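# Hang the ball-filled shallow basket on the stand's peg

## Task

Lift the shallow basket by its cord handle and hang it on the peg of the stand, making sure every ball is still inside the basket at the end; a single ball outside the basket means failure.

## Robot and tools

Robot: two arms, left_arm and right_arm, each with a two-finger gripper. Calibrated bases in the scene frame: left_arm at (-0.042, +0.283, +0.026) m, quat_wxyz (+1.000, 0, 0, -0.005); right_arm at (-0.004, -0.246, +0.013) m, quat_wxyz (+1.000, 0, 0, +0.028). A camera stand is fixed to the floor behind the arms.

Frames: the scene frame has its origin at table-top height, halfway between the nominal bases, +z up, +x out over the table, and left_arm on the +y side (image left/right does not follow arm names). Each arm's reported hand pose, velocities, Hand target and wrist-camera pose are in that arm's own base frame. Fixed cameras and the table use the scene frame. A gripper's fingers point along its +z and open and close along its y; end_effector_position is the point between the pads, about 1 cm short of the tips. Printed poses can be off by a few cm, more at long reach.

Row layout (used by both movement tools): 14 numbers, each in [-1, 1]: dx, dy, dz, rx, ry, rz, opening for left_arm, then the same seven for right_arm. Always send all 14, even when one arm stays. dx..rz are an offset, not a pose: they count from that arm's Hand target as it stood when the action or move began, along that arm's base axes, turning about the Hand target's position. Scale: 1.0 = 0.6 m or 180 degrees; rx, ry, rz form one rotation vector. A translation longer than 1.0 is shortened along its direction. Opening is absolute: +1 fully open (0.094 m), -1 closed. Sending zeros for an arm's six pose numbers re-requests its Hand target; a 0 opening is a real command (half open), so resend the current opening to keep a gripper as is.

execute_actions(actions, cameras): actions is a list of actions; each action is a table of up to 15 rows, one per 1/30 s step; a short table repeats its last row to fill 15 steps. All rows of one action count from the same start pose; repeating an offset in a later action moves further. An empty list returns images and the full state. cameras: list of names, ["all"], or []; an unknown name voids the call.

move(target, speed, blend, opening_speed, grip_force, blocking, cameras): target is one 14-number row or up to 15 rows, every row an offset from the same starting Hand targets. Straight-line paths, all finishing together, at least 0.5 s, cut off at 10 s. speed: m/s, 0.002 to 2.9, default 0.25 (turns up to twice that in rad/s), one value or one per target. blend: corner rounding in m per target; 0 means stop at each. opening_speed: rate on the -1..+1 scale per second, 0.2 or more; use it to close gently. grip_force: newtons per pad, 10 to 50, one value or one per arm, persists; low forces close slowly. blocking=false returns after about 0.5 s while the move continues. Paths ignore obstacles and the other arm; faster moves lag, stray and hit harder. Avoid paths near an arm's own base.

wait(seconds 0 to 10, cameras): lets time pass holding commands. stop(cameras): brakes a running move. zoom_image(camera, region [x0, y0, x1, y1], at most 504 by 504 px) enlarges the latest image of cam_high, cam_low, cam_left_wrist or cam_right_wrist. finished_scene(scene): ends the current scene for good; give its number.

Results: per arm, end_effector_position (m) and end_effector_quat_wxyz in its base frame, Hand target (last commanded pose after clipping; next offsets count from it), Joint positions (last entry = measured opening in m), joint torques, Joint velocities (may say within noise or be omitted), grip_measured (same scale as opening; reads slightly wide when empty, narrower than a squeezed part), grip_effort_nm (motor effort, negative = closing; not pad force), Tool commands, motor temperatures. move adds a move: line: done, off_target, moving, held or fault, plus limits (paced = pose clipped, held = steps withheld). done means resting within 10 mm and 2 degrees; neither done nor off_target tells you about contact. The controller clips orientation to 40 degrees from the measured one per step. Grippers often settle a few cm short from friction or load; the next command asks again, or add the gap as offset.

Joint ranges (rad): waist -2.618 to 3.054, shoulder 0.000 to 3.142, elbow 0.000 to 3.142 (straight at 2.901), wrist pitch -1.571 to 1.571, wrist yaw -1.571 to 1.571, wrist roll -2.094 to 2.094.

Cameras: cam_high, cam_low, cam_left_wrist, cam_right_wrist, all 896x504; calibration is approximate (fixed ones may have shifted up to 2.3 degrees and 9 mm).

Avoid: dropping or releasing moving parts, spilling balls, anything leaving the table, hard hits on fixed or heavy things, contact or squeezing between the two arms (including grabbing the other gripper), strain on wrist camera cables, and long holding, stretching or pushing at unreachable poses, which heats motors (MOTOR HOT at 75 °C, fold-up fault at 90 °C, arm collapse at 100 °C). To end a push, command back past the gripper. Loose objects may be nudged by outside disturbances. The basket must stay hung without the robot at the end.

Each tool is called after "Call:" as name(argument=value, ...), one argument or row to a line, values as JSON.

## Session

Call:
execute_actions(
  actions=[],
)

Scene clock: 0.00 s.
left_arm: end_effector_position=(+0.4087, +0.0149, +0.1227) grip_measured=+1.000 grip_effort_nm=n/a end_effector_quat_wxyz=(+0.609, -0.023, +0.793, +0.007) | right_arm: end_effector_position=(+0.4048, +0.0063, +0.1071) grip_measured=+1.000 grip_effort_nm=n/a end_effector_quat_wxyz=(+0.599, +0.053, +0.797, -0.050)
Joint positions: left_arm=[0.029 1.519 0.398 0.86 -0.011 -0.019 0.094] | right_arm=[0.133 1.578 0.386 0.9 0.272 0.063 0.094]
Joint velocities: within noise
Joint torques (N m): no reading
Motor temperatures (°C): left_arm=[32 28 41 35 30 27 29] | right_arm=[25 32 40 26 28 25 25]
Heat: left arm: 41 °C; right arm: 40 °C.
Hand target: left_arm +0.4118, +0.0151, +0.1325; +0.620, -0.022, +0.785, +0.008 | right_arm +0.4074, +0.0063, +0.1147; +0.608, +0.055, +0.791, -0.049
Tool commands: left_gripper/opening=+1.0 right_gripper/opening=+1.0

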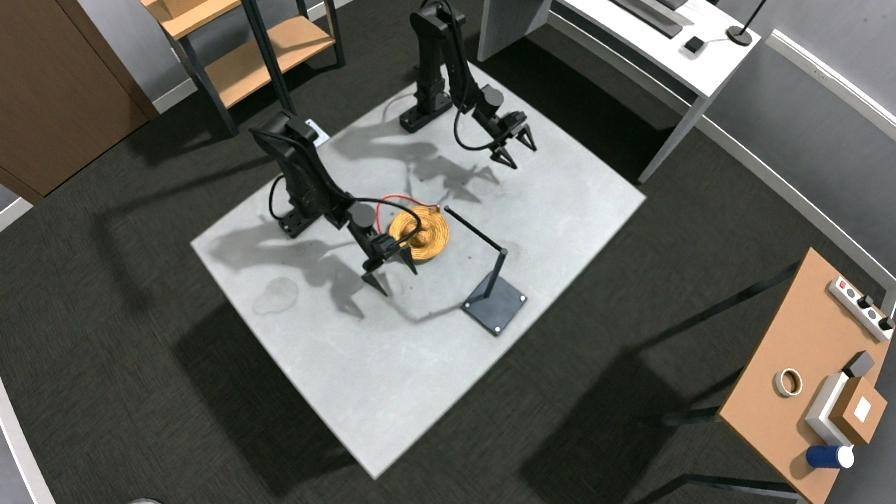

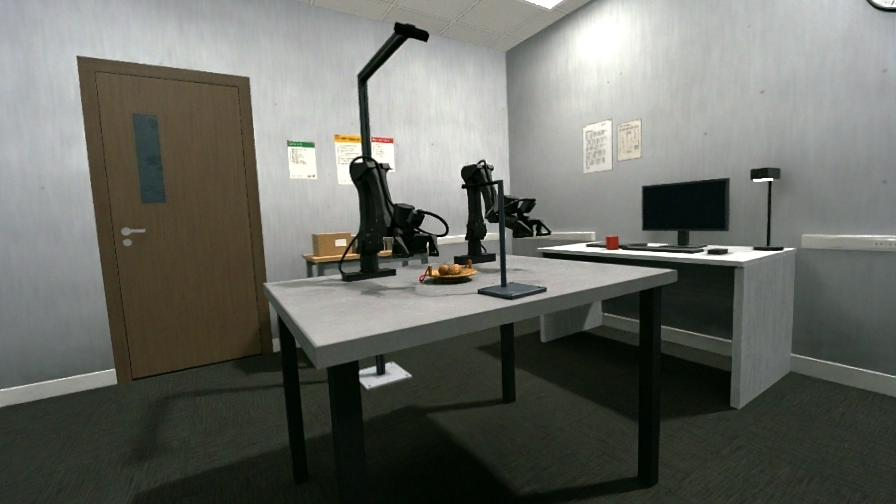

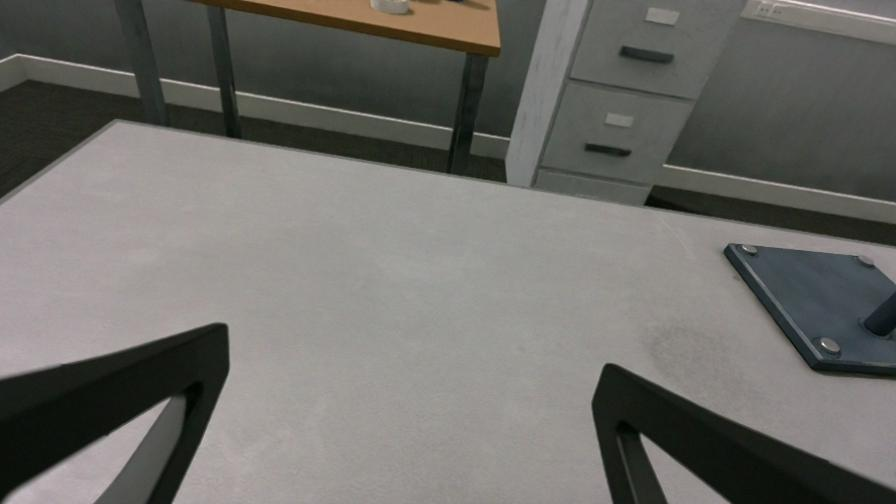

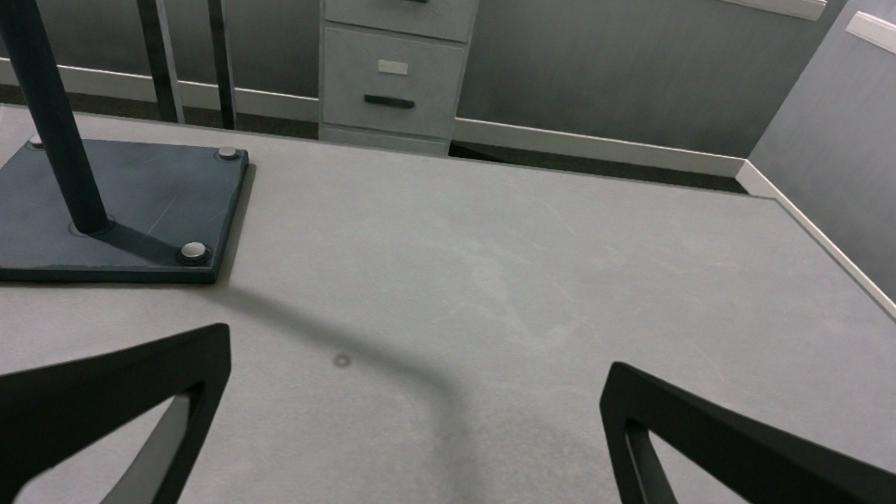

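Call:
zoom_image(
  camera="cam_high",
  region=[350, 170, 550, 350],
)

Call:
zoom_image(
  camera="cam_low",
  region=[380, 160, 580, 310],
)

Scaled by 2.520 from the camera's 896x504 image, which has a finer 1280x720 frame.

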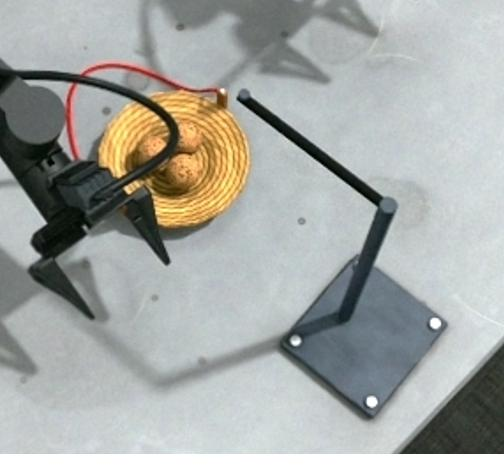

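Scaled by 2.520 from the camera's 896x504 image, which has a finer 1280x720 frame.

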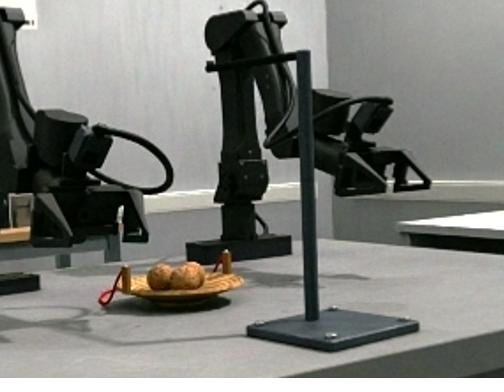

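Call:
move(
  target=[0,0,0,0,0,0,1,-0.345,-0.427,0.225,0,0,-0.25,1],
)

Call:
move(
  target=[-0.403,-0.442,0.2125,0.0959,0.1842,-0.2951,1,0,0,0,0,0,0,1],
  cameras=["all"],
)

Scene clock: 28.33 s.
left_arm: end_effector_position=(+0.4087, +0.0149, +0.1227) grip_measured=+1.000 grip_effort_nm=0.00 end_effector_quat_wxyz=(+0.609, -0.023, +0.793, +0.007) | right_arm: end_effector_position=(+0.1998, -0.2486, +0.2352) grip_measured=+1.000 grip_effort_nm=-0.01 end_effector_quat_wxyz=(+0.533, +0.358, +0.716, -0.275)
Joint positions: left_arm=[0.029 1.519 0.398 0.86 -0.011 -0.019 0.094] | right_arm=[-0.846 0.748 0.537 -0.074 0.091 0.014 0.094]
Joint torques (N m): left_arm=[-0.05 -5.64 6.01 2.41 0.03 0] | right_arm=[-0.55 -0.43 9.09 1.62 -0.1 -0.02]
Heat: left arm: 44 °C; right arm: 42 °C.
Hand target: left_arm +0.4118, +0.0151, +0.1325; +0.620, -0.022, +0.785, +0.008 | right_arm +0.2004, -0.2499, +0.2497; +0.543, +0.354, +0.709, -0.278
Off the commanded pose: left_arm 0.010 m, 2 deg | right_arm 0.015 m, 1 deg.
move: off_target (right_arm)

Scene clock: 31.47 s.
left_arm: end_effector_position=(+0.1678, -0.2470, +0.2482) grip_measured=+1.000 grip_effort_nm=-0.01 end_effector_quat_wxyz=(+0.303, +0.422, +0.843, -0.143) | right_arm: end_effector_position=(+0.1999, -0.2485, +0.2351) grip_measured=+1.000 grip_effort_nm=-0.01 end_effector_quat_wxyz=(+0.533, +0.358, +0.716, -0.275)
Joint positions: left_arm=[-1.023 1.117 1.228 -1.002 -0.074 -0.068 0.094] | right_arm=[-0.846 0.748 0.537 -0.074 0.09 0.014 0.094]
Joint torques (N m): left_arm=[-0.39 -1.87 8.98 1.67 -0.11 -0.11] | right_arm=[-0.57 -0.49 9.1 1.61 -0.1 -0.01]
Heat: left arm: 45 °C; right arm: 43 °C.
Hand target: left_arm +0.1700, -0.2501, +0.2600; +0.315, +0.416, +0.840, -0.147 | right_arm +0.2004, -0.2499, +0.2497; +0.543, +0.354, +0.709, -0.278
Off the commanded pose: left_arm 0.012 m, 2 deg | right_arm 0.015 m, 1 deg.
move: off_target (left_arm, right_arm)
camera_calibration:
cam_left_wrist: T_world_to_cam=[[-0.737364, -0.667341, 0.104646, -0.0720422], [-0.667184, 0.695272, -0.267323, 0.381618], [0.105638, -0.266932, -0.957908, 0.267437], [0, 0, 0, 1]] pos_world=[0.173237, -0.242017, 0.365734]
cam_right_wrist: T_world_to_cam=[[-0.800218, -0.580853, 0.149202, -0.0260881], [-0.458439, 0.432085, -0.776618, 0.413986], [0.386633, -0.689864, -0.612048, 0.0056773], [0, 0, 0, 1]] pos_world=[0.166716, -0.190114, 0.328877]

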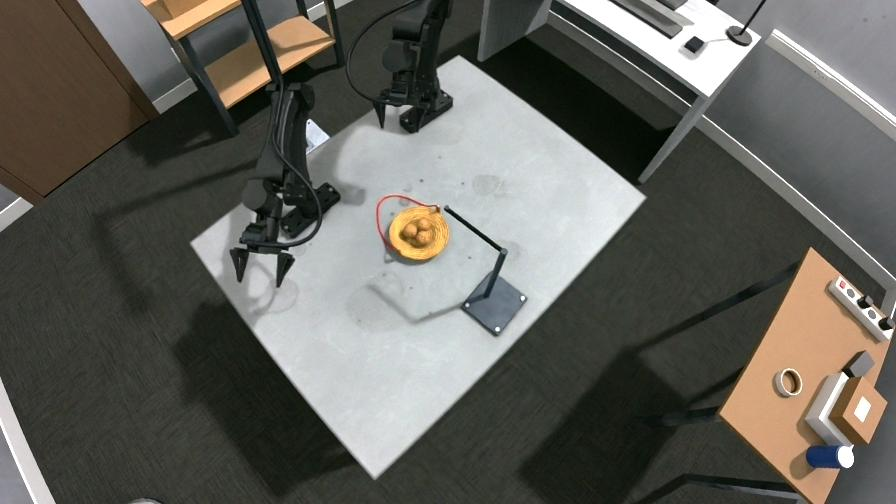

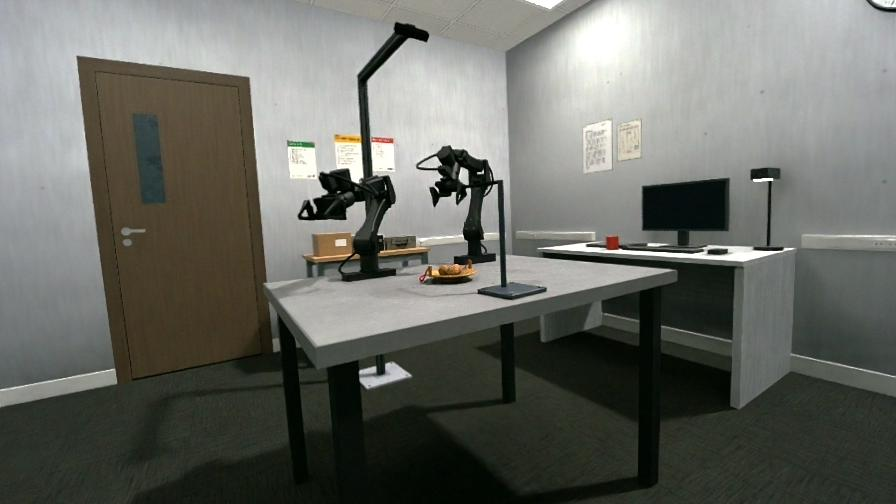

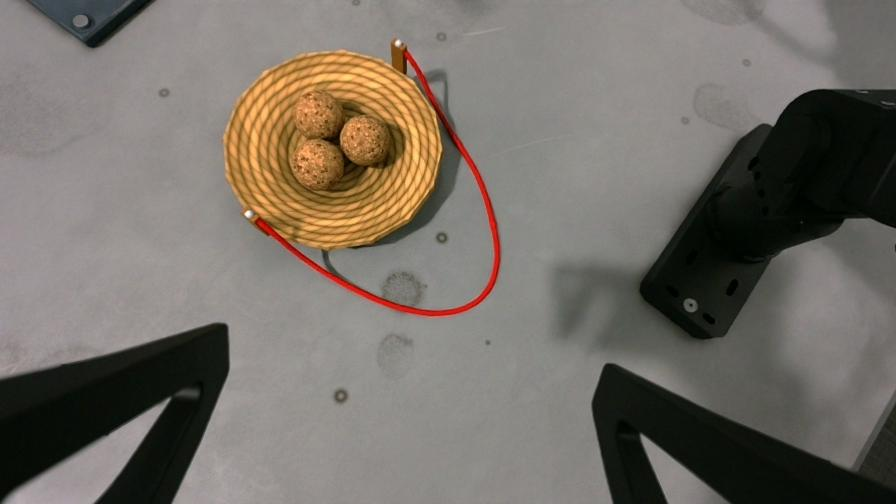

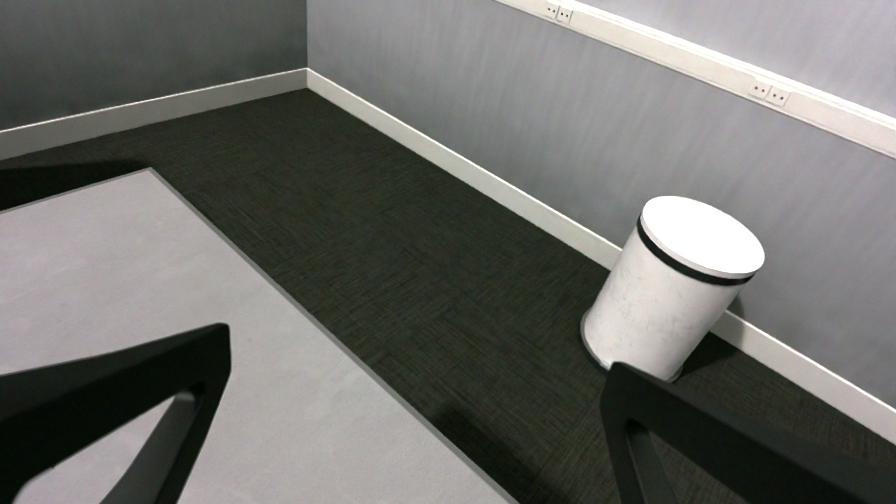

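Call:
move(
  target=[0.403,0.442,0.0,-0.0959,-0.1842,0.2951,1,0,0,0,0,0,0,1],
  speed=0.4,
)

Call:
move(
  target=[0,0,0,0,0,0,1,0.1327,0.5498,0.0338,0.0978,0.2788,0.3585,1],
  cameras=["all"],
)

Scene clock: 70.03 s.
left_arm: end_effector_position=(+0.4096, +0.0131, +0.2602) grip_measured=+1.000 grip_effort_nm=-0.01 end_effector_quat_wxyz=(+0.615, -0.016, +0.788, +0.007) | right_arm: end_effector_position=(+0.1999, -0.2485, +0.2351) grip_measured=+1.000 grip_effort_nm=-0.01 end_effector_quat_wxyz=(+0.533, +0.358, +0.716, -0.275)
Joint positions: left_arm=[0.028 1.173 0.771 0.156 -0.004 -0.011 0.094] | right_arm=[-0.846 0.748 0.537 -0.074 0.09 0.014 0.094]
Joint torques (N m): left_arm=[0.06 -2.93 6.58 2.61 -0.05 -0.1] | right_arm=[-0.55 -0.47 9.14 1.61 -0.11 -0.01]
Motor temperatures (°C): left_arm=[32 28 49 38 29 27 28] | right_arm=[25 32 47 31 28 25 24]
Heat: left arm: 49 °C; right arm: 47 °C.
Hand target: left_arm +0.4118, +0.0152, +0.2601; +0.620, -0.022, +0.784, +0.008 | right_arm +0.2004, -0.2499, +0.2497; +0.543, +0.354, +0.709, -0.278
Off the commanded pose: left_arm 0.003 m, 1 deg | right_arm 0.015 m, 1 deg.
move: off_target (right_arm)

Scene clock: 73.73 s.
left_arm: end_effector_position=(+0.4097, +0.0131, +0.2604) grip_measured=+1.000 grip_effort_nm=-0.01 end_effector_quat_wxyz=(+0.615, -0.016, +0.788, +0.007) | right_arm: end_effector_position=(+0.2802, +0.0761, +0.2611) grip_measured=+1.000 grip_effort_nm=-0.01 end_effector_quat_wxyz=(+0.206, -0.130, +0.970, +0.023)
Joint positions: left_arm=[0.028 1.173 0.771 0.157 -0.004 -0.011 0.094] | right_arm=[0.267 1.356 1.583 -1.381 0.008 -0.002 0.094]
Joint torques (N m): left_arm=[0.1 -2.92 6.63 2.61 -0.07 -0.09] | right_arm=[0.54 -3.99 7.73 0.83 -0.13 -0.01]
Heat: left arm: 47 °C; right arm: 46 °C.
Hand target: left_arm +0.4118, +0.0151, +0.2602; +0.620, -0.022, +0.784, +0.008 | right_arm +0.2800, +0.0800, +0.2700; +0.214, -0.136, +0.967, +0.030
Off the commanded pose: left_arm 0.003 m, 1 deg | right_arm 0.010 m, 1 deg.
move: done
camera_calibration:
cam_left_wrist: T_world_to_cam=[[0.0317295, -0.987107, 0.156884, -0.0458024], [-0.603036, -0.144082, -0.784594, 0.484855], [0.797083, -0.0697117, -0.599833, -0.0561159], [0, 0, 0, 1]] pos_world=[0.338568, 0.0207348, 0.35394]
cam_right_wrist: T_world_to_cam=[[0.356534, -0.928707, 0.101911, -0.0624903], [-0.932192, -0.360907, -0.0276592, 0.328216], [0.0624679, -0.0851395, -0.994409, 0.359118], [0, 0, 0, 1]] pos_world=[0.305806, 0.0909951, 0.372556]

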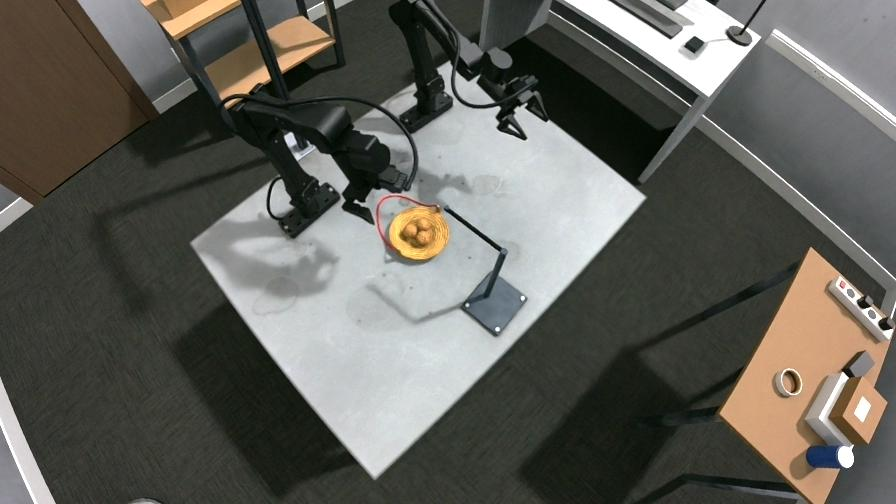

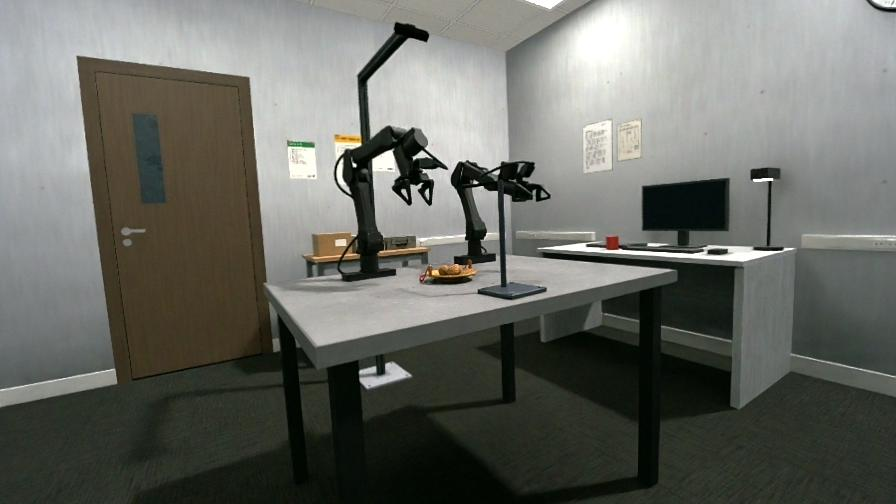

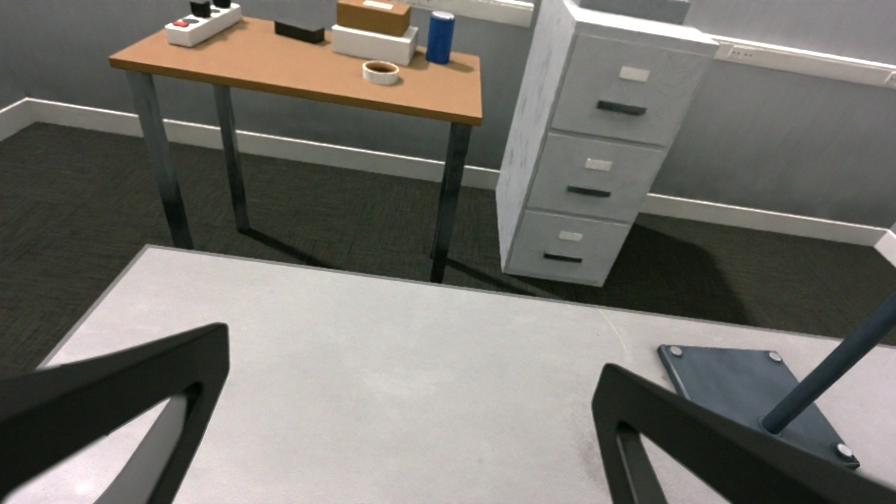

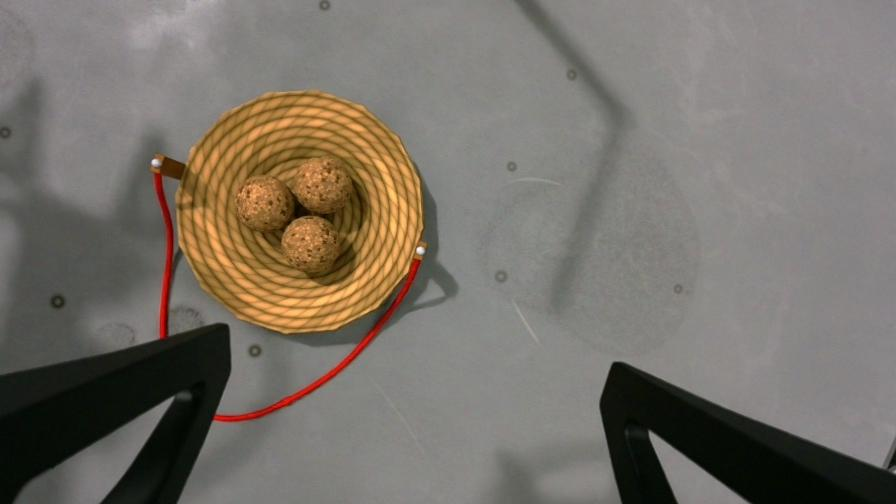

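Call:
move(
  target=[
    [0,0,0,0,0,0,1,-0.2267,0.1917,-0.05,-0.1206,0.0877,0.4150,1],
    [0,0,0,0,0,0,1,-0.2267,0.1917,-0.2667,-0.1206,0.0877,0.4150,1],
  ],
  blend=[0.03,0],
  cameras=["cam_right_wrist","cam_low"],
)

Scene clock: 85.80 s.
left_arm: end_effector_position=(+0.4097, +0.0131, +0.2604) grip_measured=+1.000 grip_effort_nm=-0.01 end_effector_quat_wxyz=(+0.615, -0.016, +0.788, +0.007) | right_arm: end_effector_position=(+0.1444, +0.1926, +0.1112) grip_measured=+1.000 grip_effort_nm=-0.01 end_effector_quat_wxyz=(+0.007, +0.714, -0.700, +0.001)
Joint positions: left_arm=[0.028 1.173 0.771 0.157 -0.004 -0.011 0.094] | right_arm=[0.923 1.469 1.152 -1.268 0 -0.669 0.094]
Joint torques (N m): left_arm=[0.12 -2.93 6.57 2.62 -0.05 -0.1] | right_arm=[0.62 -5.67 4.37 0.43 -0.02 -0.05]
Heat: left arm: 45 °C; right arm: 44 °C.
Hand target: left_arm +0.4118, +0.0151, +0.2602; +0.620, -0.022, +0.784, +0.008 | right_arm +0.1440, +0.1950, +0.1099; +0.000, +0.719, -0.695, +0.000
Off the commanded pose: left_arm 0.003 m, 1 deg | right_arm 0.003 m, 1 deg.
move: done
camera_calibration:
cam_right_wrist: T_world_to_cam=[[0.987931, 0.15105, 0.0343076, -0.182273], [0.126259, -0.913584, 0.386551, 0.147151], [0.0897316, -0.377554, -0.92163, 0.272718], [0, 0, 0, 1]] pos_world=[0.137022, 0.264933, 0.200717]
Images, in order (width x height): cam_low 896x504, cam_right_wrist 896x504.

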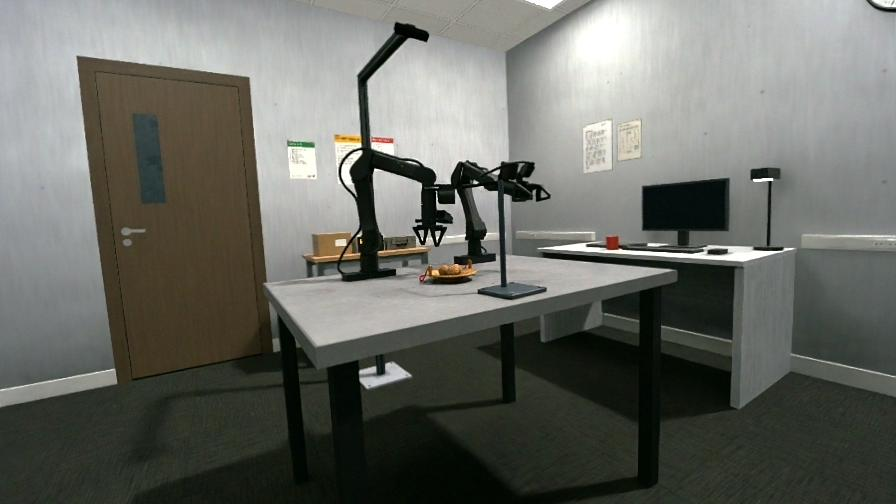

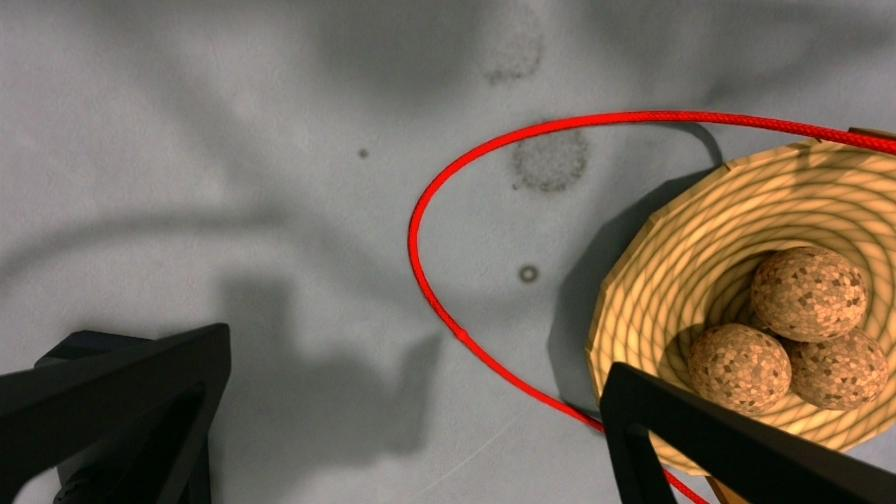

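Call:
move(
  target=[
    [0,0,0,0,0,0,1,-0.0042,-0.0308,-0.08,0,0,0,0.3],
    [0,0,0,0,0,0,1,-0.0042,-0.0308,-0.1633,0,0,0,0.3],
  ],
  blend=[0.03,0],
  speed=0.12,
  cameras=["cam_right_wrist"],
)

Scene clock: 93.00 s.
left_arm: end_effector_position=(+0.4097, +0.0131, +0.2604) grip_measured=+1.000 grip_effort_nm=-0.01 end_effector_quat_wxyz=(+0.615, -0.016, +0.788, +0.007) | right_arm: end_effector_position=(+0.1397, +0.1763, +0.0147) grip_measured=+0.302 grip_effort_nm=-0.09 end_effector_quat_wxyz=(+0.003, +0.719, -0.695, +0.001)
Joint positions: left_arm=[0.028 1.173 0.771 0.157 -0.004 -0.011 0.094] | right_arm=[0.897 1.507 0.785 -0.855 0.001 -0.709 0.061]
Joint torques (N m): left_arm=[0.16 -2.86 6.63 2.62 -0.06 -0.1] | right_arm=[-0.54 -4.4 4.16 0.44 -0.04 -0.04]
Motor temperatures (°C): left_arm=[32 28 44 43 29 27 28] | right_arm=[25 32 43 29 28 25 24]
Heat: left arm: 44 °C; right arm: 43 °C.
Hand target: left_arm +0.4118, +0.0151, +0.2602; +0.620, -0.022, +0.784, +0.008 | right_arm +0.1414, +0.1766, +0.0119; +0.000, +0.720, -0.694, -0.001
Off the commanded pose: left_arm 0.003 m, 1 deg | right_arm 0.003 m, 0 deg.
move: done; blend cut to 0.025 m at target 1
camera_calibration:
cam_right_wrist: T_world_to_cam=[[0.985474, 0.164765, 0.0411412, -0.173987], [0.136919, -0.914182, 0.381477, 0.168813], [0.100465, -0.370303, -0.923462, 0.17538], [0, 0, 0, 1]] pos_world=[0.130727, 0.247937, 0.104717]
Images, in order (width x height): cam_right_wrist 896x504.

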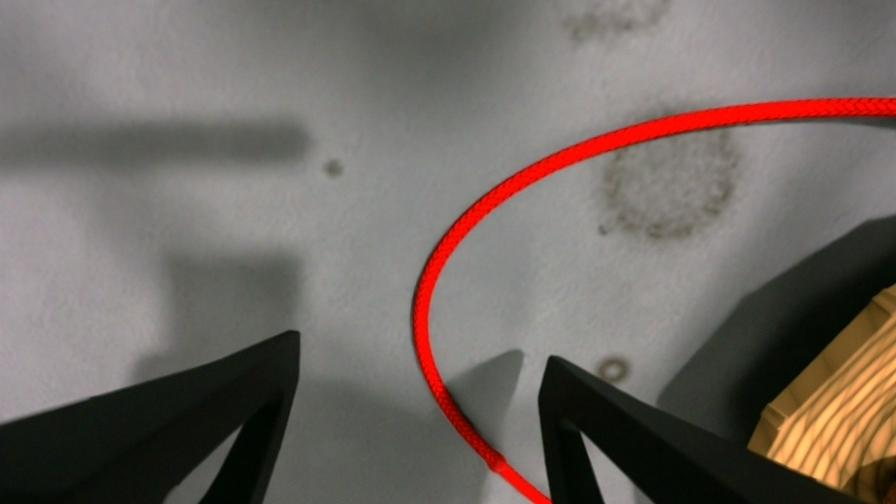

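Call:
move(
  target=[0,0,0,0,0,0,1,0.0015,-0.0067,-0.0208,0,0,0,0.1],
  speed=0.04,
  cameras=["cam_right_wrist"],
)

Scene clock: 97.00 s.
left_arm: end_effector_position=(+0.4097, +0.0131, +0.2604) grip_measured=+1.000 grip_effort_nm=-0.01 end_effector_quat_wxyz=(+0.615, -0.016, +0.788, +0.007) | right_arm: end_effector_position=(+0.1410, +0.1728, +0.0025) grip_measured=+0.102 grip_effort_nm=-0.10 end_effector_quat_wxyz=(+0.002, +0.719, -0.695, +0.001)
Joint positions: left_arm=[0.028 1.173 0.771 0.157 -0.004 -0.011 0.094] | right_arm=[0.883 1.525 0.746 -0.797 0.001 -0.723 0.052]
Joint torques (N m): left_arm=[0.08 -2.91 6.67 2.62 -0.05 -0.1] | right_arm=[-0.53 -4.36 3.89 0.45 -0.04 -0.05]
Heat: left arm: 44 °C; right arm: 42 °C.
Hand target: left_arm +0.4118, +0.0151, +0.2602; +0.620, -0.022, +0.784, +0.008 | right_arm +0.1423, +0.1726, -0.0005; +0.000, +0.720, -0.694, -0.001
Off the commanded pose: left_arm 0.003 m, 1 deg | right_arm 0.003 m, 0 deg.
move: done
camera_calibration:
cam_right_wrist: T_world_to_cam=[[0.985443, 0.164679, 0.0422287, -0.174154], [0.136552, -0.914682, 0.380408, 0.170244], [0.101271, -0.369104, -0.923854, 0.16239], [0, 0, 0, 1]] pos_world=[0.131927, 0.244337, 0.0926165]
Images, in order (width x height): cam_right_wrist 896x504.

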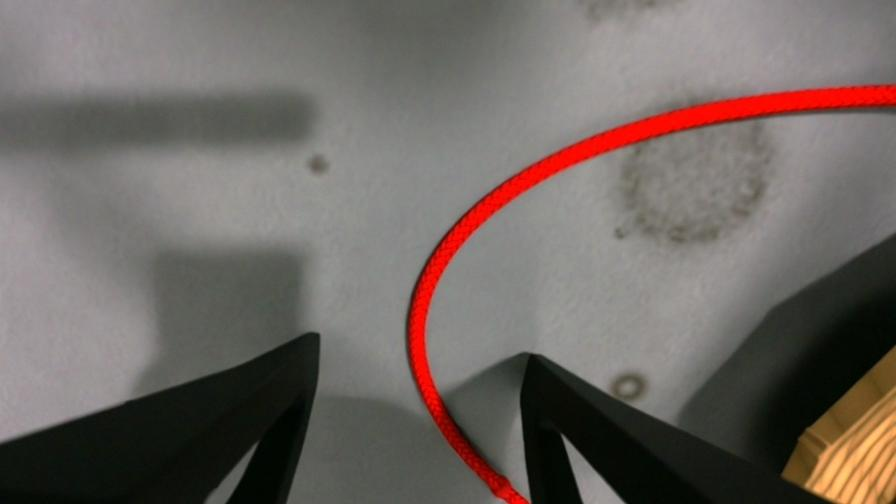

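Call:
move(
  target=[0,0,0,0,0,0,1,0.0,-0.004,-0.006,0,0,0,0.1],
  speed=0.03,
  cameras=["cam_right_wrist"],
)

Scene clock: 98.47 s.
left_arm: end_effector_position=(+0.4097, +0.0131, +0.2604) grip_measured=+1.000 grip_effort_nm=-0.01 end_effector_quat_wxyz=(+0.615, -0.016, +0.788, +0.007) | right_arm: end_effector_position=(+0.1413, +0.1711, +0.0003) grip_measured=+0.102 grip_effort_nm=-0.09 end_effector_quat_wxyz=(+0.002, +0.720, -0.694, +0.001)
Joint positions: left_arm=[0.028 1.173 0.771 0.157 -0.004 -0.011 0.094] | right_arm=[0.877 1.525 0.736 -0.786 0.001 -0.73 0.052]
Joint torques (N m): left_arm=[0.13 -2.92 6.6 2.62 -0.06 -0.09] | right_arm=[-0.64 -4.23 3.56 0.51 -0.05 -0.03]
Heat: left arm: 44 °C; right arm: 42 °C.
Hand target: left_arm +0.4118, +0.0151, +0.2602; +0.620, -0.022, +0.784, +0.008 | right_arm +0.1424, +0.1703, -0.0040; +0.000, +0.720, -0.694, -0.001
Off the commanded pose: left_arm 0.003 m, 1 deg | right_arm 0.005 m, 0 deg.
move: done
camera_calibration:
cam_right_wrist: T_world_to_cam=[[0.985303, 0.165375, 0.0427738, -0.174063], [0.137049, -0.914805, 0.379934, 0.169428], [0.101961, -0.368488, -0.924024, 0.159457], [0, 0, 0, 1]] pos_world=[0.132027, 0.242537, 0.0904165]
Images, in order (width x height): cam_right_wrist 896x504.

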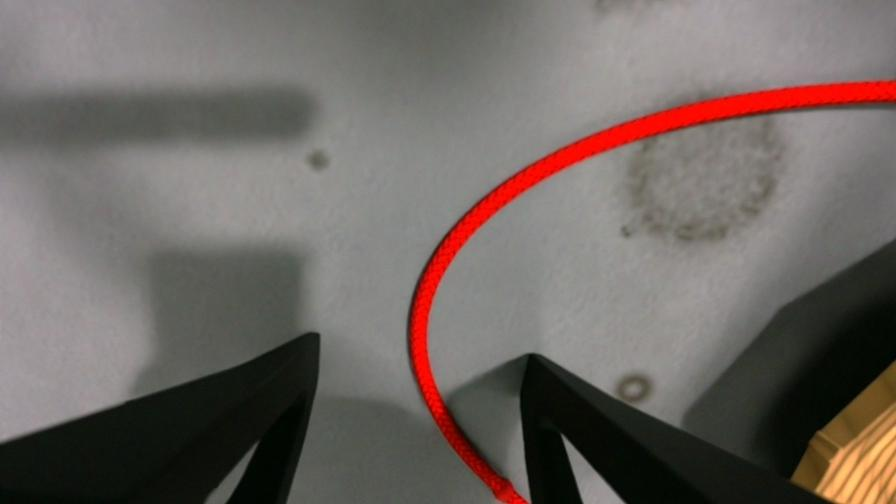

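Call:
move(
  target=[0,0,0,0,0,0,1,0.0,-0.001,-0.0042,0,0,0,0.1],
  speed=0.03,
  cameras=["cam_right_wrist"],
)

Call:
zoom_image(
  camera="cam_right_wrist",
  region=[280, 270, 580, 504],
)

Scene clock: 100.47 s.
left_arm: end_effector_position=(+0.4097, +0.0131, +0.2604) grip_measured=+1.000 grip_effort_nm=-0.01 end_effector_quat_wxyz=(+0.615, -0.016, +0.788, +0.007) | right_arm: end_effector_position=(+0.1412, +0.1711, +0.0000) grip_measured=+0.101 grip_effort_nm=-0.09 end_effector_quat_wxyz=(+0.002, +0.720, -0.694, +0.001)
Joint positions: left_arm=[0.028 1.173 0.771 0.157 -0.004 -0.011 0.094] | right_arm=[0.877 1.525 0.735 -0.785 0.001 -0.731 0.052]
Joint torques (N m): left_arm=[0.05 -2.92 6.71 2.63 -0.05 -0.1] | right_arm=[-0.73 -3.86 3.1 0.6 -0.05 -0.05]
Heat: left arm: 44 °C; right arm: 42 °C.
Hand target: left_arm +0.4118, +0.0151, +0.2602; +0.620, -0.022, +0.784, +0.008 | right_arm +0.1424, +0.1697, -0.0066; +0.000, +0.720, -0.694, -0.001
Off the commanded pose: left_arm 0.003 m, 1 deg | right_arm 0.007 m, 0 deg.
move: done
camera_calibration:
cam_right_wrist: T_world_to_cam=[[0.985089, 0.166564, 0.0430753, -0.174228], [0.138069, -0.914755, 0.379684, 0.169302], [0.102645, -0.368075, -0.924113, 0.159064], [0, 0, 0, 1]] pos_world=[0.131927, 0.242437, 0.0902164]
Images, in order (width x height): cam_right_wrist 896x504.

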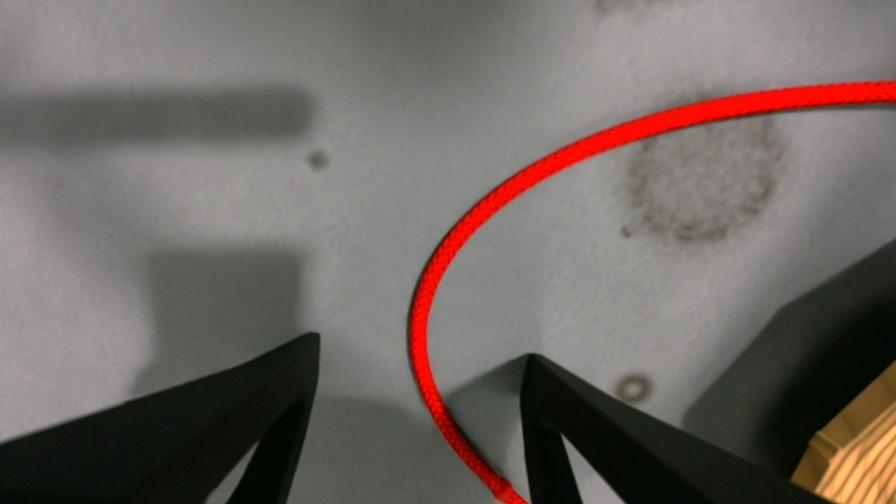

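Scaled by 1.680 from the camera's 896x504 image, which has a finer 1280x720 frame.

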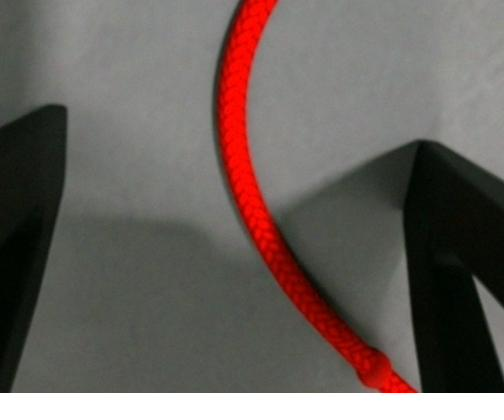

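Call:
move(
  target=[
    [0,0,0,0,0,0,1,0.0,0.0,0.0063,0,0,0,0.1],
    [0,0,0,0,0,0,1,0.0,0.0,0.0063,0,0,0,-1],
  ],
  speed=0.03,
  opening_speed=0.6,
  cameras=["cam_right_wrist"],
)

Call:
zoom_image(
  camera="cam_right_wrist",
  region=[280, 270, 580, 504],
)

Scene clock: 117.33 s.
left_arm: end_effector_position=(+0.4097, +0.0131, +0.2604) grip_measured=+1.000 grip_effort_nm=-0.01 end_effector_quat_wxyz=(+0.615, -0.016, +0.788, +0.007) | right_arm: end_effector_position=(+0.1434, +0.1714, +0.0001) grip_measured=-0.958 grip_effort_nm=-0.98 end_effector_quat_wxyz=(-0.002, +0.720, -0.694, +0.003)
Joint positions: left_arm=[0.028 1.173 0.771 0.157 -0.004 -0.011 0.094] | right_arm=[0.874 1.525 0.735 -0.778 0.005 -0.733 0.002]
Joint torques (N m): left_arm=[0.08 -2.91 6.67 2.62 -0.06 -0.09] | right_arm=[-0.51 -4.6 3.77 0.39 -0.1 -0.05]
Heat: left arm: 45 °C; right arm: 41 °C.
Hand target: left_arm +0.4118, +0.0151, +0.2601; +0.620, -0.022, +0.784, +0.008 | right_arm +0.1424, +0.1697, -0.0028; +0.000, +0.720, -0.694, -0.001
Off the commanded pose: left_arm 0.003 m, 1 deg | right_arm 0.003 m, 0 deg.
move: done
camera_calibration:
cam_right_wrist: T_world_to_cam=[[0.984948, 0.165246, 0.0507116, -0.176186], [0.134151, -0.91579, 0.378594, 0.170136], [0.109002, -0.366092, -0.924173, 0.15765], [0, 0, 0, 1]] pos_world=[0.133526, 0.242637, 0.090218]
Images, in order (width x height): cam_right_wrist 896x504.

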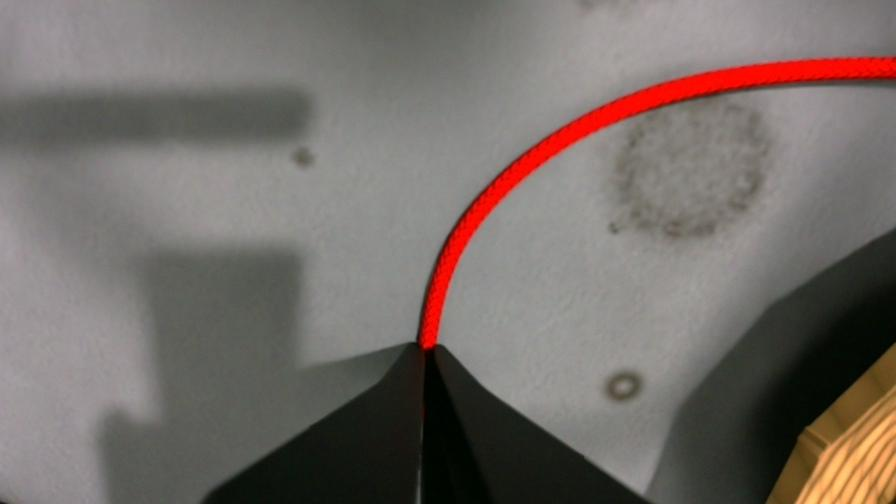

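Scaled by 1.680 from the camera's 896x504 image, which has a finer 1280x720 frame.

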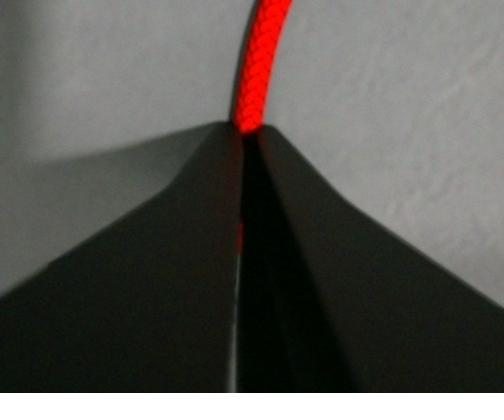

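Call:
move(
  target=[0,0,0,0,0,0,1,0.0293,0.0045,0.1213,0,0,0,-1],
  speed=0.08,
  cameras=["cam_right_wrist","cam_low"],
)

Call:
zoom_image(
  camera="cam_low",
  region=[380, 180, 560, 300],
)

Scene clock: 122.10 s.
left_arm: end_effector_position=(+0.4097, +0.0131, +0.2604) grip_measured=+1.000 grip_effort_nm=-0.01 end_effector_quat_wxyz=(+0.615, -0.016, +0.788, +0.007) | right_arm: end_effector_position=(+0.1564, +0.1692, +0.0592) grip_measured=-0.962 grip_effort_nm=-1.04 end_effector_quat_wxyz=(+0.014, +0.719, -0.695, +0.003)
Joint positions: left_arm=[0.028 1.173 0.771 0.157 -0.004 -0.011 0.094] | right_arm=[0.824 1.479 0.949 -1.069 0.005 -0.781 0.002]
Joint torques (N m): left_arm=[0.13 -2.91 6.65 2.62 -0.04 -0.11] | right_arm=[-0.51 -6.83 7.09 0.08 -0.07 -0.04]
Heat: left arm: 45 °C; right arm: 41 °C.
Hand target: left_arm +0.4118, +0.0151, +0.2601; +0.620, -0.022, +0.784, +0.008 | right_arm +0.1600, +0.1724, +0.0700; +0.000, +0.720, -0.694, -0.001
Off the commanded pose: left_arm 0.003 m, 1 deg | right_arm 0.012 m, 2 deg.
move: off_target (right_arm)
camera_calibration:
cam_right_wrist: T_world_to_cam=[[0.985925, 0.165024, 0.0268057, -0.190312], [0.141081, -0.907243, 0.396239, 0.140399], [0.0897083, -0.386881, -0.917756, 0.216234], [0, 0, 0, 1]] pos_world=[0.148428, 0.242439, 0.147919]
Images, in order (width x height): cam_low 896x504, cam_right_wrist 896x504.

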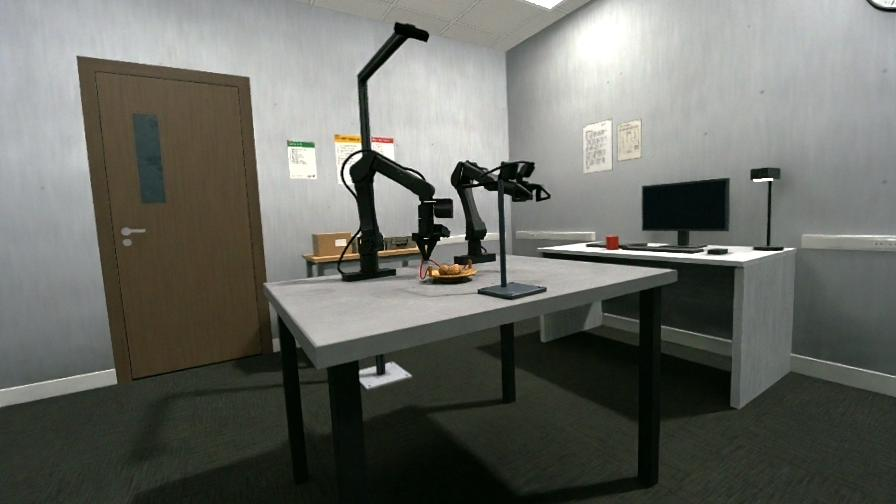

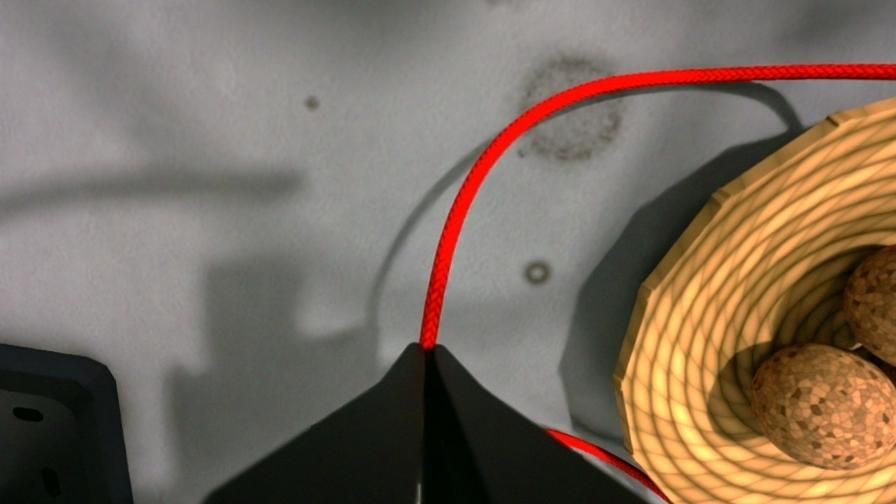

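Scaled by 2.800 from the camera's 896x504 image, which has a finer 1280x720 frame.

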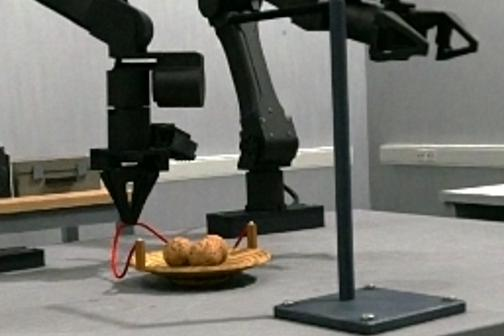

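Call:
move(
  target=[
    [0,0,0,0,0,0,1,0.0833,0,0.1167,0,0,0,-1],
    [0,0,0,0,0,0,1,0.1833,0,0.1833,0,0,0,-1],
    [0,0,0,0,0,0,1,0.2583,0,0.225,0,0,0,-1],
  ],
  speed=0.08,
  blend=[0.02,0.02,0],
  cameras=["all"],
)

Call:
zoom_image(
  camera="cam_low",
  region=[380, 150, 580, 300],
)

Scene clock: 126.57 s.
left_arm: end_effector_position=(+0.4097, +0.0131, +0.2604) grip_measured=+1.000 grip_effort_nm=-0.01 end_effector_quat_wxyz=(+0.615, -0.016, +0.788, +0.007) | right_arm: end_effector_position=(+0.3142, +0.1725, +0.2005) grip_measured=-0.962 grip_effort_nm=-1.04 end_effector_quat_wxyz=(-0.041, +0.718, -0.695, +0.015)
Joint positions: left_arm=[0.028 1.173 0.771 0.157 -0.004 -0.011 0.094] | right_arm=[0.502 1.867 1.946 -1.562 0.005 -1.101 0.002]
Joint torques (N m): left_arm=[0.09 -2.93 6.67 2.62 -0.05 -0.1] | right_arm=[-0.38 -8.05 7.35 0.26 -0.08 -0.07]
Heat: left arm: 45 °C; right arm: 42 °C.
Hand target: left_arm +0.4118, +0.0151, +0.2601; +0.620, -0.022, +0.784, +0.008 | right_arm +0.3149, +0.1724, +0.2050; +0.000, +0.720, -0.694, -0.001
Off the commanded pose: left_arm 0.003 m, 1 deg | right_arm 0.005 m, 5 deg.
joint sent to its limit (right arm) — joint 4 (wrist pitch), lower limit. The joint targets are off in orientation, not in position.
move: off_target (right_arm)
camera_calibration:
cam_left_wrist: T_world_to_cam=[[0.0317295, -0.987107, 0.156884, -0.0458024], [-0.603036, -0.144082, -0.784594, 0.484855], [0.797083, -0.0697117, -0.599833, -0.0561159], [0, 0, 0, 1]] pos_world=[0.338568, 0.0207348, 0.35394]
cam_right_wrist: T_world_to_cam=[[0.978938, 0.157941, 0.129361, -0.367425], [0.103692, -0.93048, 0.351361, 0.0898558], [0.175863, -0.330547, -0.92726, 0.298264], [0, 0, 0, 1]] pos_world=[0.297915, 0.240231, 0.292527]

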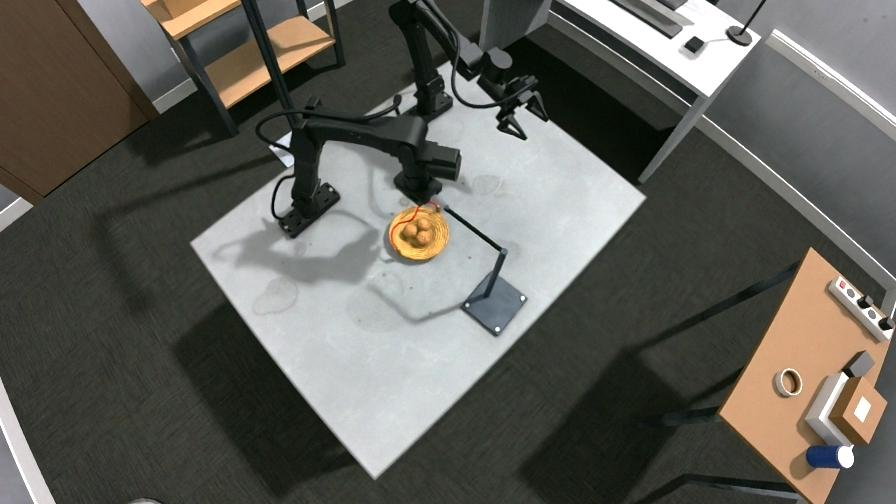

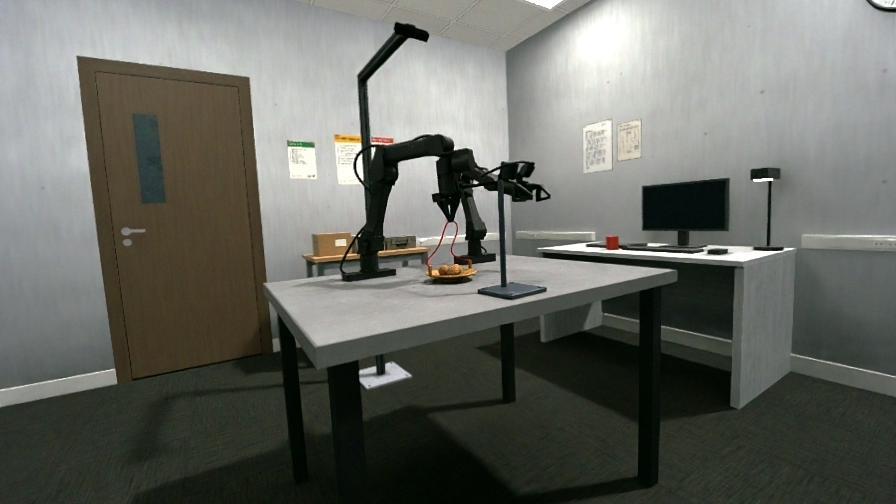

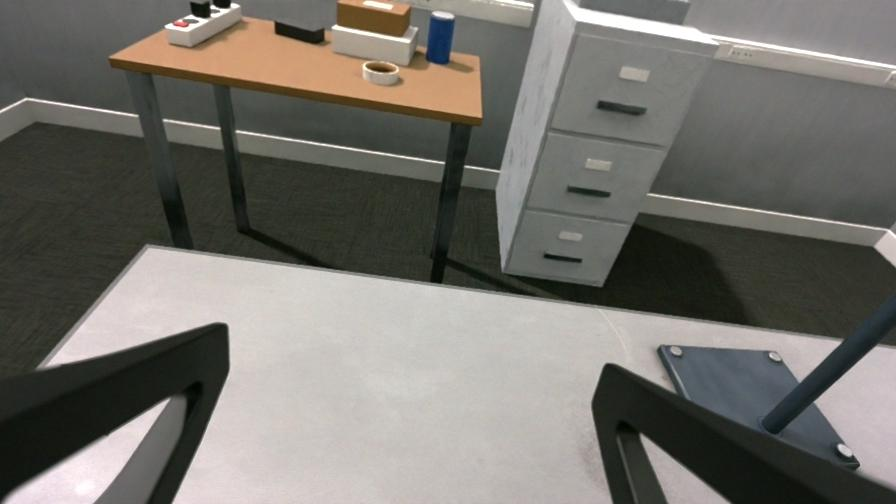

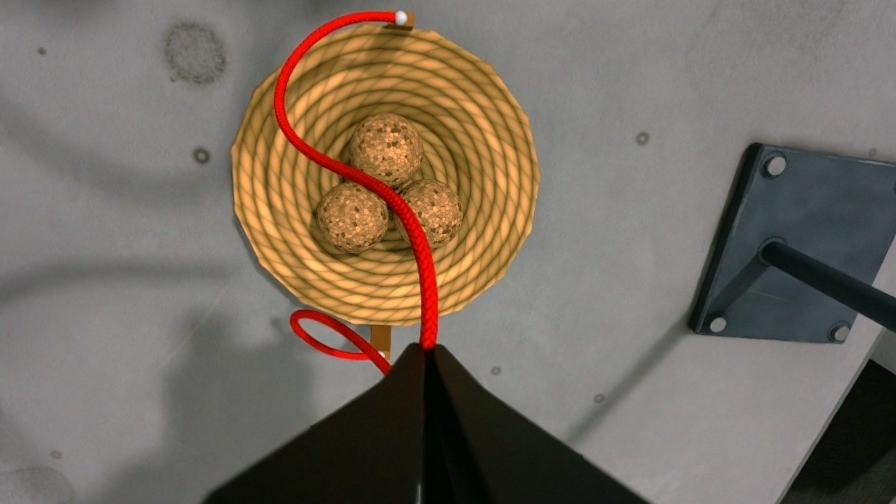

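Scaled by 2.520 from the camera's 896x504 image, which has a finer 1280x720 frame.

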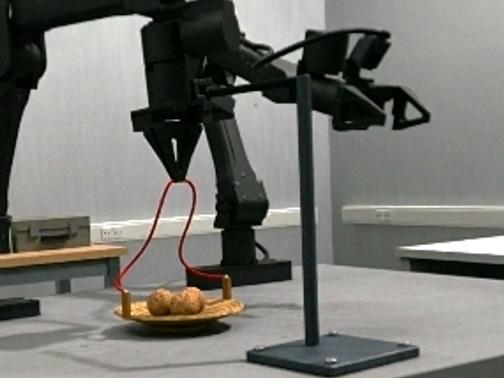

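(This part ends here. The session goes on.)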